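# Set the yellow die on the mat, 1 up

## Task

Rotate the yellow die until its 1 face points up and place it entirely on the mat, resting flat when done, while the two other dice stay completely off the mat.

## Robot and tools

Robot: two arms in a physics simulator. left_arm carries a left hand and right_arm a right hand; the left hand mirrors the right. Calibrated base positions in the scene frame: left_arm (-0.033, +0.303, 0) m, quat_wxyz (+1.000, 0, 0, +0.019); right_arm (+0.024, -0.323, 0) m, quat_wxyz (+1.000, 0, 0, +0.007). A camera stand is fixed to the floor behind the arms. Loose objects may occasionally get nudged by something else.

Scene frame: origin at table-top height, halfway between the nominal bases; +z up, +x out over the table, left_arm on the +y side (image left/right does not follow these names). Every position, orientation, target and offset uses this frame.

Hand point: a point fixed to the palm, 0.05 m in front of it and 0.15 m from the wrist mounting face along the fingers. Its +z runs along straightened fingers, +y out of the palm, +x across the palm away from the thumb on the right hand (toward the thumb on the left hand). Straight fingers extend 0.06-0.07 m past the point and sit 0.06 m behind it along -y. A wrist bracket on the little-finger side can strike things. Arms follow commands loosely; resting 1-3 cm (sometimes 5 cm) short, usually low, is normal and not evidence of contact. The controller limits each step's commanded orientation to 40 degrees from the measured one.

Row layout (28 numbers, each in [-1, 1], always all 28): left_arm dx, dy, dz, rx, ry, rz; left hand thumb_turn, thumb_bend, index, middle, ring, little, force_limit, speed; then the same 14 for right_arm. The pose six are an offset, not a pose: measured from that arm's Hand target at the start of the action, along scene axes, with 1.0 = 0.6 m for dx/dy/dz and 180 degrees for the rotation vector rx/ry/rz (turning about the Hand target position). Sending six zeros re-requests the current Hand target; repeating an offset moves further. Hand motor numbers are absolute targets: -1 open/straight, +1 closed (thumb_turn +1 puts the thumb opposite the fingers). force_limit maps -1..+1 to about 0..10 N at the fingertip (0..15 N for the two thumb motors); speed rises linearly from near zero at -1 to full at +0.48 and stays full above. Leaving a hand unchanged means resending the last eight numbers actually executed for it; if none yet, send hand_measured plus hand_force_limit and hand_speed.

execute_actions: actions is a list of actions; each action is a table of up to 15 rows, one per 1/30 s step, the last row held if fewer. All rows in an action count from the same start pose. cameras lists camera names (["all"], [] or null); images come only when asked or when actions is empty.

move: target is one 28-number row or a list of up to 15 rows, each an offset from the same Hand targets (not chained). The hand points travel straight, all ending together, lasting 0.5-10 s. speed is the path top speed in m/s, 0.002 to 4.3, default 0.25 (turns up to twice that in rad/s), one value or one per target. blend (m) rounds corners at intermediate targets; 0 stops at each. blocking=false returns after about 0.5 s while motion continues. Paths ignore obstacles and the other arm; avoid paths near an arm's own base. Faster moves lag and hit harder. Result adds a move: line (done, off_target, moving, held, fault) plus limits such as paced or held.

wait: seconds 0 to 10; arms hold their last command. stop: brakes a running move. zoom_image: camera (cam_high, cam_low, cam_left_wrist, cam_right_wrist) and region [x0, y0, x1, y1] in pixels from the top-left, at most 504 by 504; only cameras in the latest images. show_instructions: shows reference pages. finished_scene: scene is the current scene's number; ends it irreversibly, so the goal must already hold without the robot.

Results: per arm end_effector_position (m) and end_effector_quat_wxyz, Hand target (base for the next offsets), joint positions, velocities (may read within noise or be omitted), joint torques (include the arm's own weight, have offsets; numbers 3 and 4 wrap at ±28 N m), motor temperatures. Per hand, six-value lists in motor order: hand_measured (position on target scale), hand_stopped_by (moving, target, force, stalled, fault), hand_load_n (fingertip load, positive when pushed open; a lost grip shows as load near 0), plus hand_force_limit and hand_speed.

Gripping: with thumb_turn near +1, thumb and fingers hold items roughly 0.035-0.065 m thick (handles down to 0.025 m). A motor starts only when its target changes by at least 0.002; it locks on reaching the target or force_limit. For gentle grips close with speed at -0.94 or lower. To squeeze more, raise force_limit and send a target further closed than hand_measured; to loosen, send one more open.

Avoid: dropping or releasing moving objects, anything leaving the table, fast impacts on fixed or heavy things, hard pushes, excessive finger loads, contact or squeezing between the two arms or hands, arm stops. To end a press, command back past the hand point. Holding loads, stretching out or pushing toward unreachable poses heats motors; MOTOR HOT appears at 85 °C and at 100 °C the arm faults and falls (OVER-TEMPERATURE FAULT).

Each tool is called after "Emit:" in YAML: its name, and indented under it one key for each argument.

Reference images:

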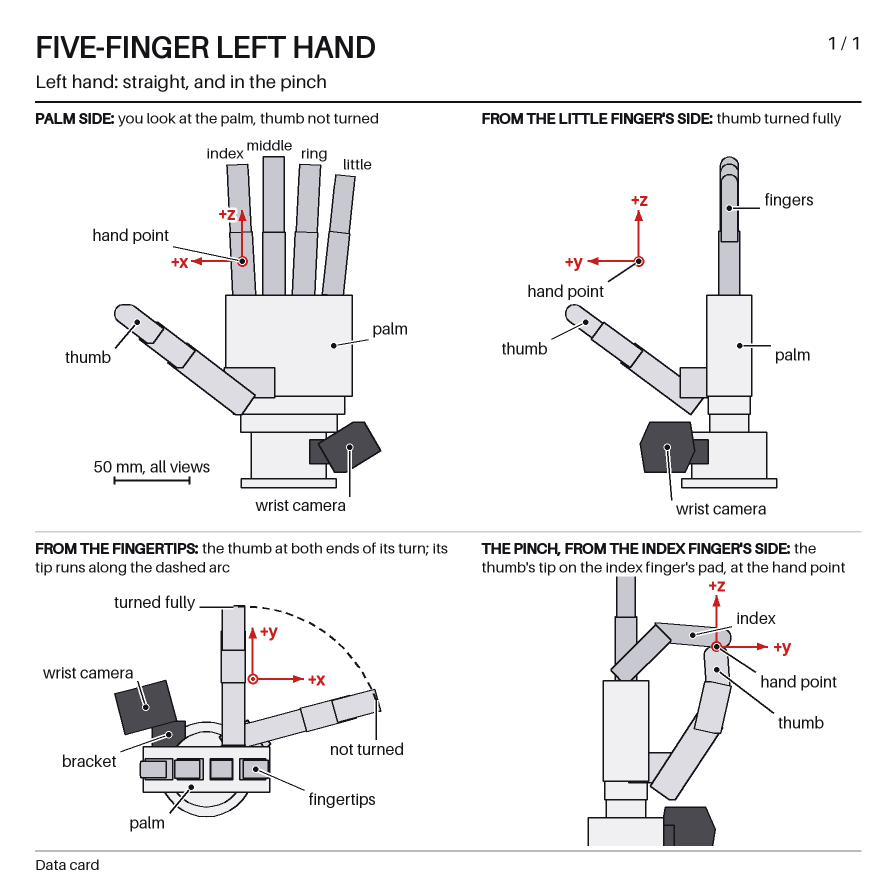

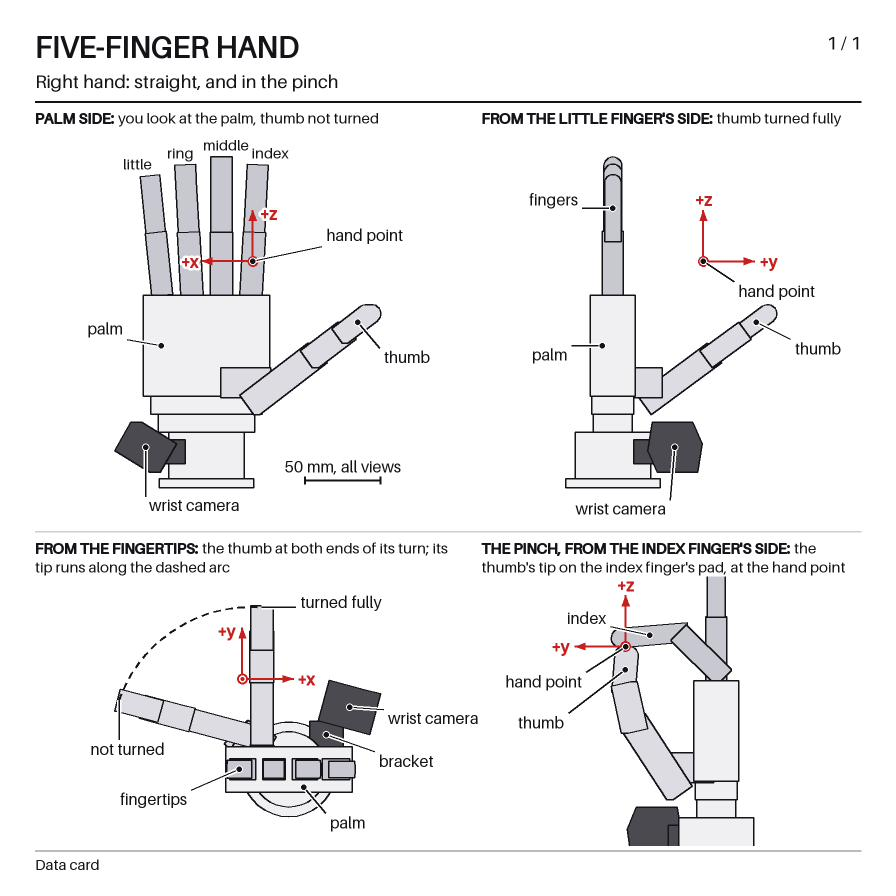

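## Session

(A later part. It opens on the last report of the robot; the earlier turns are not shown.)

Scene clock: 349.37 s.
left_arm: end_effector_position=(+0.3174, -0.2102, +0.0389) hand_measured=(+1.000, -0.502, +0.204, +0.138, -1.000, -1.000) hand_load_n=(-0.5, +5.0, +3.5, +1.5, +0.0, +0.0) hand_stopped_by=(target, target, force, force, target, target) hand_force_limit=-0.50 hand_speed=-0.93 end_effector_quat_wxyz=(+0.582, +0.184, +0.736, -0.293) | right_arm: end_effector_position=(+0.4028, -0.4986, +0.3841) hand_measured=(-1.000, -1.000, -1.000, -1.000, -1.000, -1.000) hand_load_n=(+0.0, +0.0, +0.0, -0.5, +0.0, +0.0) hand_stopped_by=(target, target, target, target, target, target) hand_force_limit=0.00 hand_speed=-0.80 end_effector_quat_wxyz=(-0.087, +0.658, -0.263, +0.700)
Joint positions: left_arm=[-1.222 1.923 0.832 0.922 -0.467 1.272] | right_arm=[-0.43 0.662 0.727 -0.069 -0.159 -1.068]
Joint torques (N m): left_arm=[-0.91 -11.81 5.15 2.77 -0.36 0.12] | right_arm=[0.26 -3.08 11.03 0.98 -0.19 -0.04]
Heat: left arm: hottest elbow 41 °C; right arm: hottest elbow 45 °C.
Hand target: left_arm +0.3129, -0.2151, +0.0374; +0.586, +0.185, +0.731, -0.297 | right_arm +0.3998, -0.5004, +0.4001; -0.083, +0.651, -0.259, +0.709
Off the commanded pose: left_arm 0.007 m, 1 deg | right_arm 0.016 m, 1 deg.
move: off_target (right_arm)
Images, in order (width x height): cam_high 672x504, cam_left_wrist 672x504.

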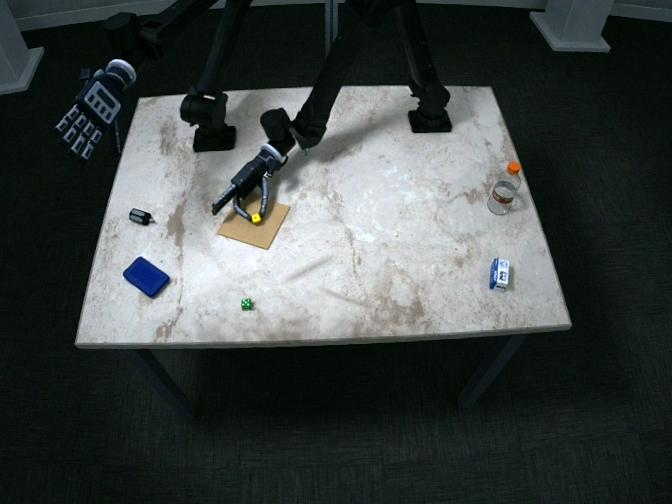

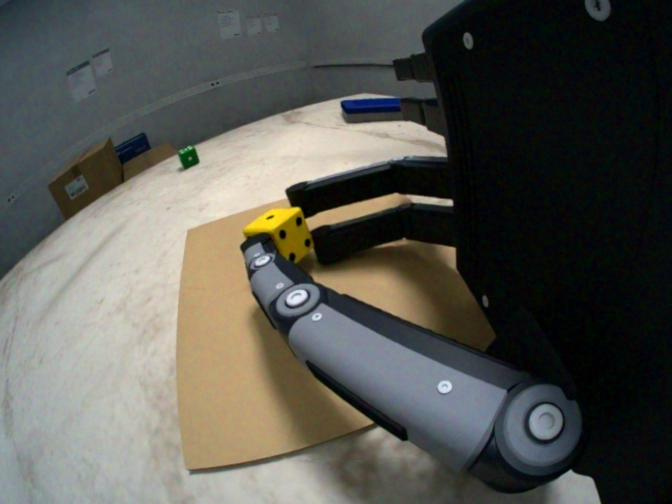

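Emit:
move:
  target: [0,0.0,-0.012,0,0,0, 1,-0.5,0.25,0.25,-1,-1,-0.5,-0.93, 0,0,0,0,0,0,-1,-1,-1,-1,-1,-1,0,-0.8]
  cameras: ["cam_high","cam_left_wrist"]
  speed: 0.05

Emit:
zoom_image:
  camera: "cam_high"
  region: [210, 170, 290, 250]

Emit:
zoom_image:
  camera: "cam_left_wrist"
  region: [200, 150, 420, 315]

Scene clock: 355.03 s.
left_arm: end_effector_position=(+0.3180, -0.2106, +0.0377) hand_measured=(+1.000, -0.502, +0.204, +0.138, -1.000, -1.000) hand_load_n=(-0.5, +5.0, +3.5, +1.0, +0.0, +0.0) hand_stopped_by=(target, target, force, force, target, target) hand_force_limit=-0.50 hand_speed=-0.93 end_effector_quat_wxyz=(+0.586, +0.183, +0.733, -0.294) | right_arm: end_effector_position=(+0.4028, -0.4986, +0.3841) hand_measured=(-1.000, -1.000, -1.000, -1.000, -1.000, -1.000) hand_load_n=(+0.0, +0.0, +0.0, +0.0, +0.0, +0.0) hand_stopped_by=(target, target, target, target, target, target) hand_force_limit=0.00 hand_speed=-0.80 end_effector_quat_wxyz=(-0.087, +0.658, -0.263, +0.700)
Joint positions: left_arm=[-1.222 1.934 0.832 0.945 -0.468 1.278] | right_arm=[-0.43 0.662 0.727 -0.069 -0.159 -1.068]
Joint torques (N m): left_arm=[-0.91 -11.22 5.12 2.59 -0.26 0.12] | right_arm=[0.32 -2.84 11.07 1.03 -0.19 -0.04]
Heat: left arm: hottest elbow 41 °C; right arm: hottest elbow 45 °C.
Hand target: left_arm +0.3129, -0.2151, +0.0302; +0.586, +0.185, +0.731, -0.297 | right_arm +0.3998, -0.5004, +0.4001; -0.083, +0.651, -0.259, +0.709
Off the commanded pose: left_arm 0.010 m, 0 deg | right_arm 0.016 m, 1 deg.
move: off_target (right_arm)
Images, in order (width x height): cam_high 672x504, cam_left_wrist 672x504.

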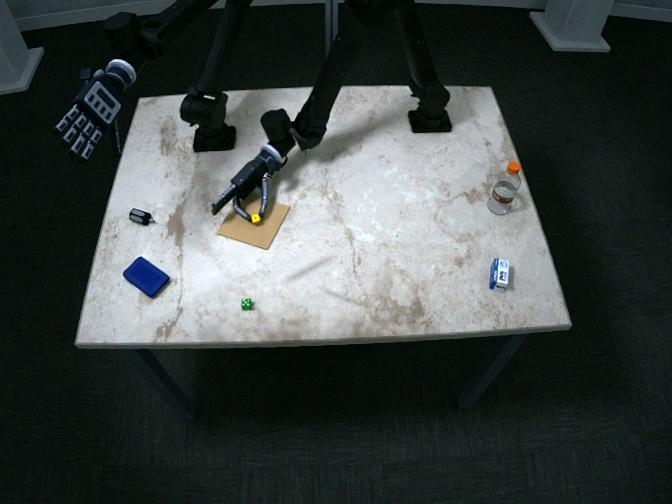

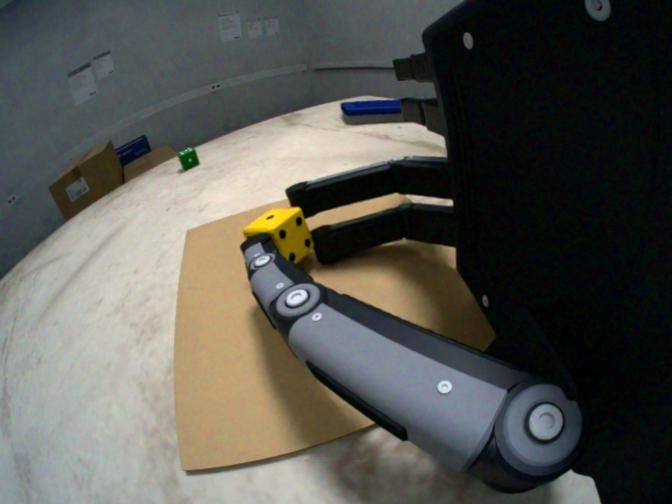

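Scaled by 6.300 from the camera's 672x504 image, which has a finer 960x720 frame.

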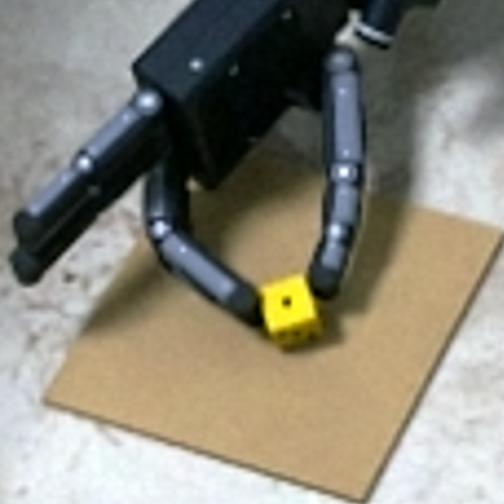

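Scaled by 2.291 from the camera's 672x504 image, which has a finer 960x720 frame.

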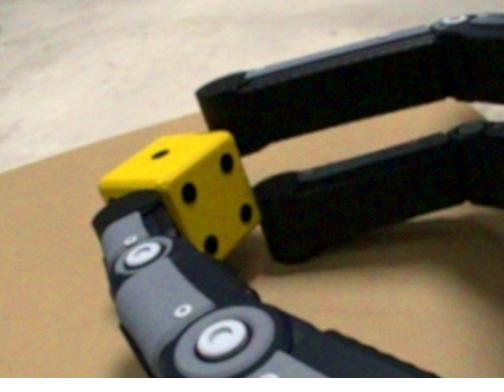

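Emit:
move:
  target: [0,0,0,0,0,0, 1,-0.5,0.0,0.0,-1,-1,-0.5,-0.9, 0,0,0,0,0,0,-1,-1,-1,-1,-1,-1,0,-0.8]
  cameras: ["cam_high","cam_left_wrist"]
  speed: 0.05

Emit:
zoom_image:
  camera: "cam_high"
  region: [210, 170, 290, 250]

Emit:
zoom_image:
  camera: "cam_left_wrist"
  region: [200, 150, 420, 315]

Scene clock: 362.30 s.
left_arm: end_effector_position=(+0.3193, -0.2090, +0.0394) hand_measured=(+1.000, -0.500, +0.000, +0.000, -1.000, -1.000) hand_load_n=(+0.0, +0.0, -1.5, +0.0, +0.0, +0.0) hand_stopped_by=(target, target, target, target, target, target) hand_force_limit=-0.50 hand_speed=-0.90 end_effector_quat_wxyz=(+0.590, +0.179, +0.731, -0.292) | right_arm: end_effector_position=(+0.4028, -0.4986, +0.3841) hand_measured=(-1.000, -1.000, -1.000, -1.000, -1.000, -1.000) hand_load_n=(+0.0, +0.0, +0.0, +0.0, +0.0, +0.0) hand_stopped_by=(target, target, target, target, target, target) hand_force_limit=0.00 hand_speed=-0.80 end_effector_quat_wxyz=(-0.087, +0.658, -0.263, +0.700)
Joint positions: left_arm=[-1.222 1.934 0.832 0.951 -0.479 1.281] | right_arm=[-0.43 0.662 0.727 -0.069 -0.159 -1.068]
Joint torques (N m): left_arm=[-0.97 -11.16 5.11 2.33 -0.19 0.09] | right_arm=[0.26 -2.84 11.07 0.98 -0.19 -0.03]
Heat: left arm: hottest elbow 40 °C; right arm: hottest elbow 45 °C.
Hand target: left_arm +0.3129, -0.2151, +0.0302; +0.586, +0.185, +0.731, -0.297 | right_arm +0.3998, -0.5004, +0.4001; -0.083, +0.651, -0.259, +0.709
Off the commanded pose: left_arm 0.013 m, 1 deg | right_arm 0.016 m, 1 deg.
move: off_target (left_arm, right_arm)
Images, in order (width x height): cam_high 672x504, cam_left_wrist 672x504.

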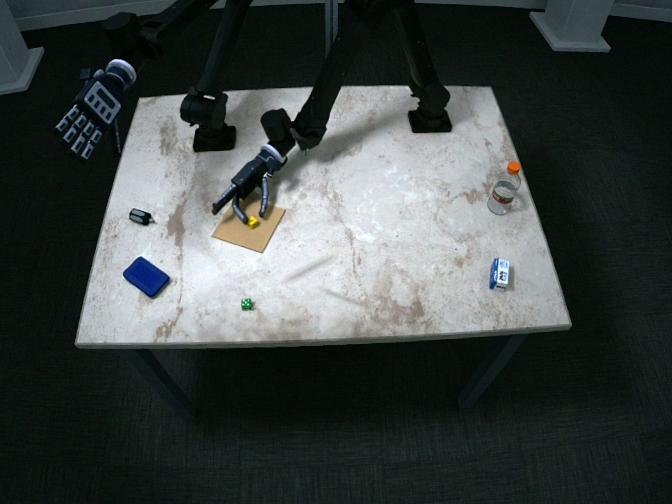

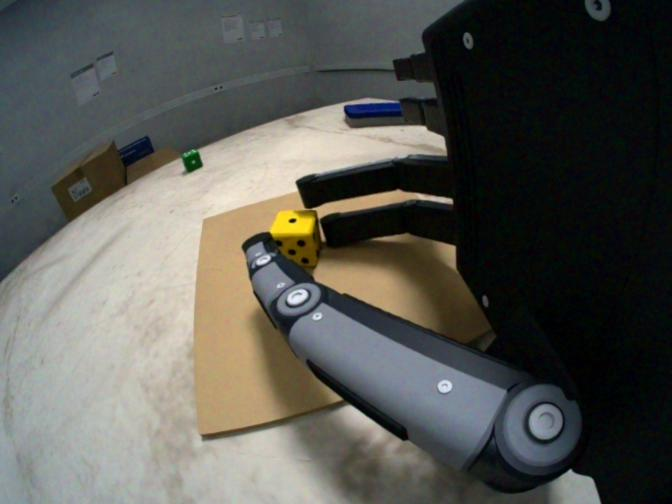

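Scaled by 6.300 from the camera's 672x504 image, which has a finer 960x720 frame.

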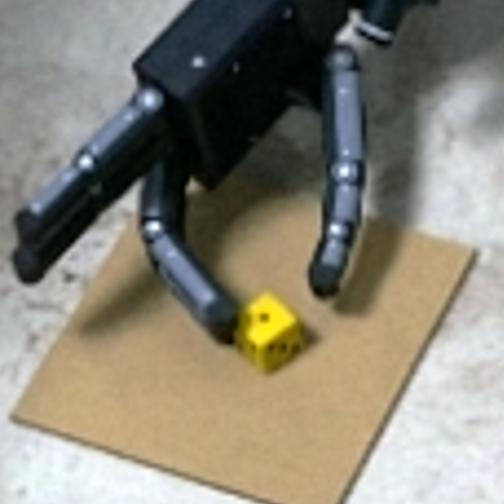

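Scaled by 2.291 from the camera's 672x504 image, which has a finer 960x720 frame.

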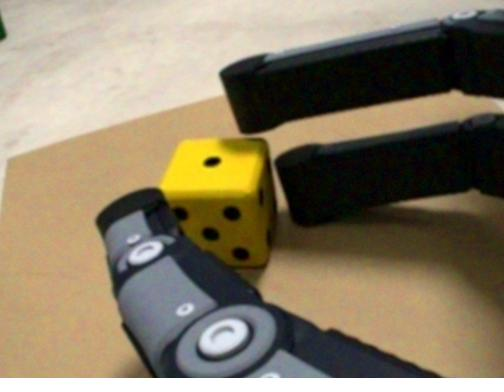

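Emit:
move:
  target: [0,0,0.05,0,0,0, 1,-0.6,-0.2,-0.2,-1,-1,-0.5,-0.9, 0,0,0,0,0,0,-1,-1,-1,-1,-1,-1,0,-0.8]
  cameras: ["cam_high","cam_left_wrist"]
  speed: 0.03

Emit:
zoom_image:
  camera: "cam_high"
  region: [210, 170, 290, 250]

Scene clock: 368.03 s.
left_arm: end_effector_position=(+0.3180, -0.2091, +0.0485) hand_measured=(+1.000, -0.600, -0.200, -0.200, -1.000, -1.000) hand_load_n=(+0.0, +0.0, +0.0, +0.0, +0.0, +0.0) hand_stopped_by=(target, target, target, target, target, target) hand_force_limit=-0.50 hand_speed=-0.90 end_effector_quat_wxyz=(+0.583, +0.185, +0.736, -0.289) | right_arm: end_effector_position=(+0.4028, -0.4986, +0.3841) hand_measured=(-1.000, -1.000, -1.000, -1.000, -1.000, -1.000) hand_load_n=(+0.0, +0.0, +0.0, +0.0, +0.0, +0.0) hand_stopped_by=(target, target, target, target, target, target) hand_force_limit=0.00 hand_speed=-0.80 end_effector_quat_wxyz=(-0.087, +0.658, -0.263, +0.700)
Joint positions: left_arm=[-1.222 1.897 0.832 0.894 -0.471 1.278] | right_arm=[-0.43 0.662 0.727 -0.069 -0.159 -1.068]
Joint torques (N m): left_arm=[-0.91 -14.39 5.3 1.36 -0.17 0.05] | right_arm=[0.26 -3.02 11.08 1.01 -0.19 -0.04]
Heat: left arm: hottest elbow 40 °C; right arm: hottest elbow 45 °C.
Hand target: left_arm +0.3129, -0.2151, +0.0603; +0.586, +0.185, +0.731, -0.297 | right_arm +0.3998, -0.5004, +0.4001; -0.083, +0.651, -0.259, +0.709
Off the commanded pose: left_arm 0.014 m, 1 deg | right_arm 0.016 m, 1 deg.
move: off_target (left_arm, right_arm)
Images, in order (width x height): cam_high 672x504, cam_left_wrist 672x504.

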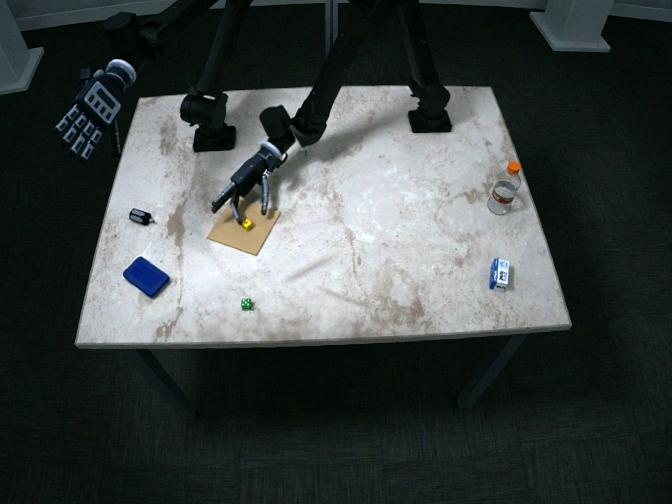

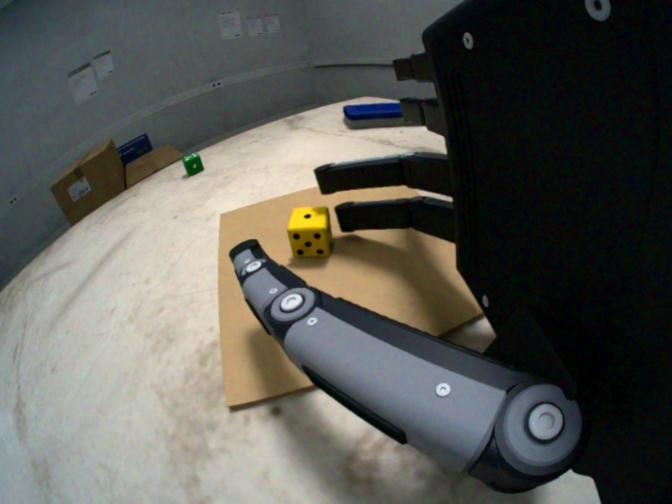

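Scaled by 6.300 from the camera's 672x504 image, which has a finer 960x720 frame.

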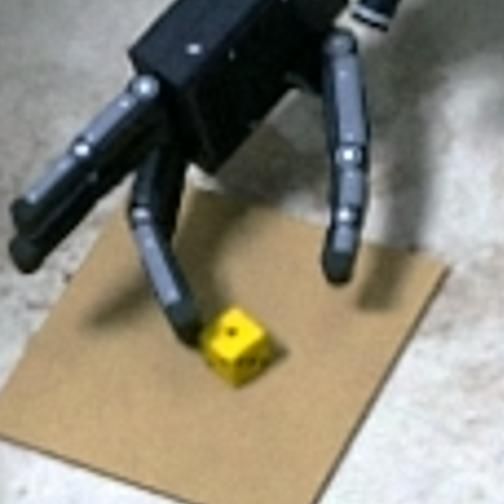

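Emit:
move:
  target: [0,0.03,0.17,0,0,0, 1,-0.6,-0.2,-0.2,-1,-1,-0.5,-0.9, 0,0,0,0,0,0,-1,-1,-1,-1,-1,-1,0,-0.8]
  cameras: ["cam_high","cam_left_wrist"]
  speed: 0.08

Emit:
zoom_image:
  camera: "cam_high"
  region: [190, 170, 310, 260]

Scene clock: 372.47 s.
left_arm: end_effector_position=(+0.3111, -0.1972, +0.1534) hand_measured=(+1.000, -0.600, -0.200, -0.200, -1.000, -1.000) hand_load_n=(+0.0, +0.0, +0.0, +0.0, +0.0, +0.0) hand_stopped_by=(target, target, target, target, target, target) hand_force_limit=-0.50 hand_speed=-0.90 end_effector_quat_wxyz=(+0.582, +0.187, +0.734, -0.295) | right_arm: end_effector_position=(+0.4028, -0.4986, +0.3841) hand_measured=(-1.000, -1.000, -1.000, -1.000, -1.000, -1.000) hand_load_n=(+0.0, +0.0, +0.0, -0.5, +0.0, +0.0) hand_stopped_by=(target, target, target, target, target, target) hand_force_limit=0.00 hand_speed=-0.80 end_effector_quat_wxyz=(-0.087, +0.658, -0.263, +0.700)
Joint positions: left_arm=[-1.222 1.613 0.832 0.615 -0.459 1.278] | right_arm=[-0.43 0.662 0.727 -0.069 -0.159 -1.068]
Joint torques (N m): left_arm=[0.26 -12.16 7.12 1.36 -0.04 0.09] | right_arm=[0.38 -3.14 11.03 0.99 -0.2 -0.03]
Heat: left arm: hottest elbow 40 °C; right arm: hottest elbow 45 °C.
Hand target: left_arm +0.3129, -0.1971, +0.1624; +0.586, +0.185, +0.731, -0.297 | right_arm +0.3998, -0.5004, +0.4001; -0.083, +0.651, -0.259, +0.709
Off the commanded pose: left_arm 0.009 m, 1 deg | right_arm 0.016 m, 1 deg.
move: off_target (right_arm)
Images, in order (width x height): cam_high 672x504, cam_left_wrist 672x504.

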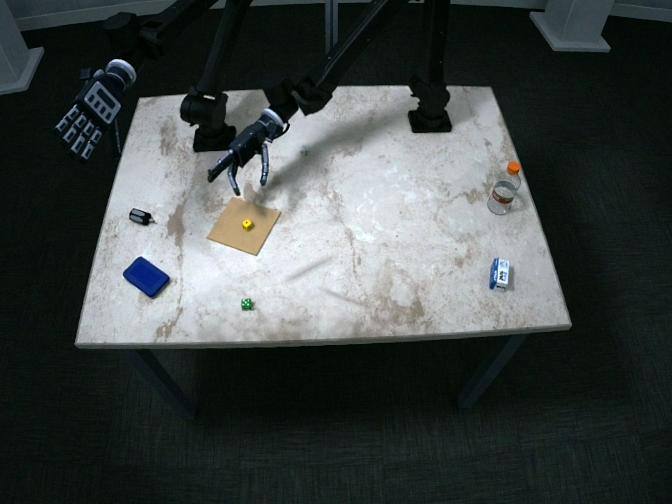

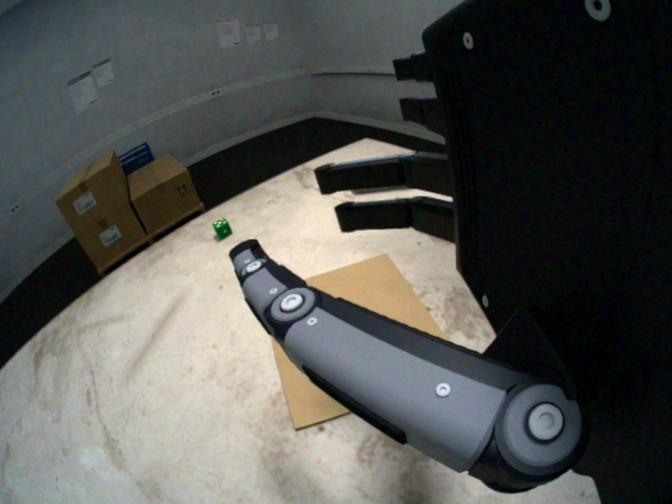

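Scaled by 4.200 from the camera's 672x504 image, which has a finer 960x720 frame.

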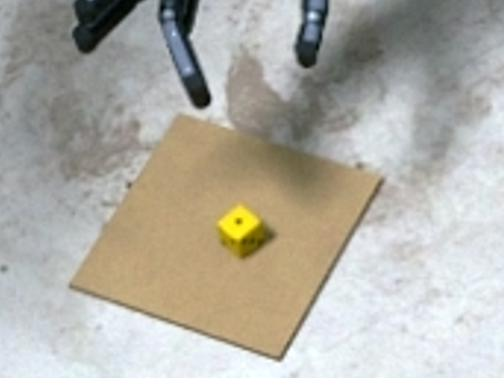

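Emit:
finished_scene:
  scene: 1

The scene is finished: the task was done.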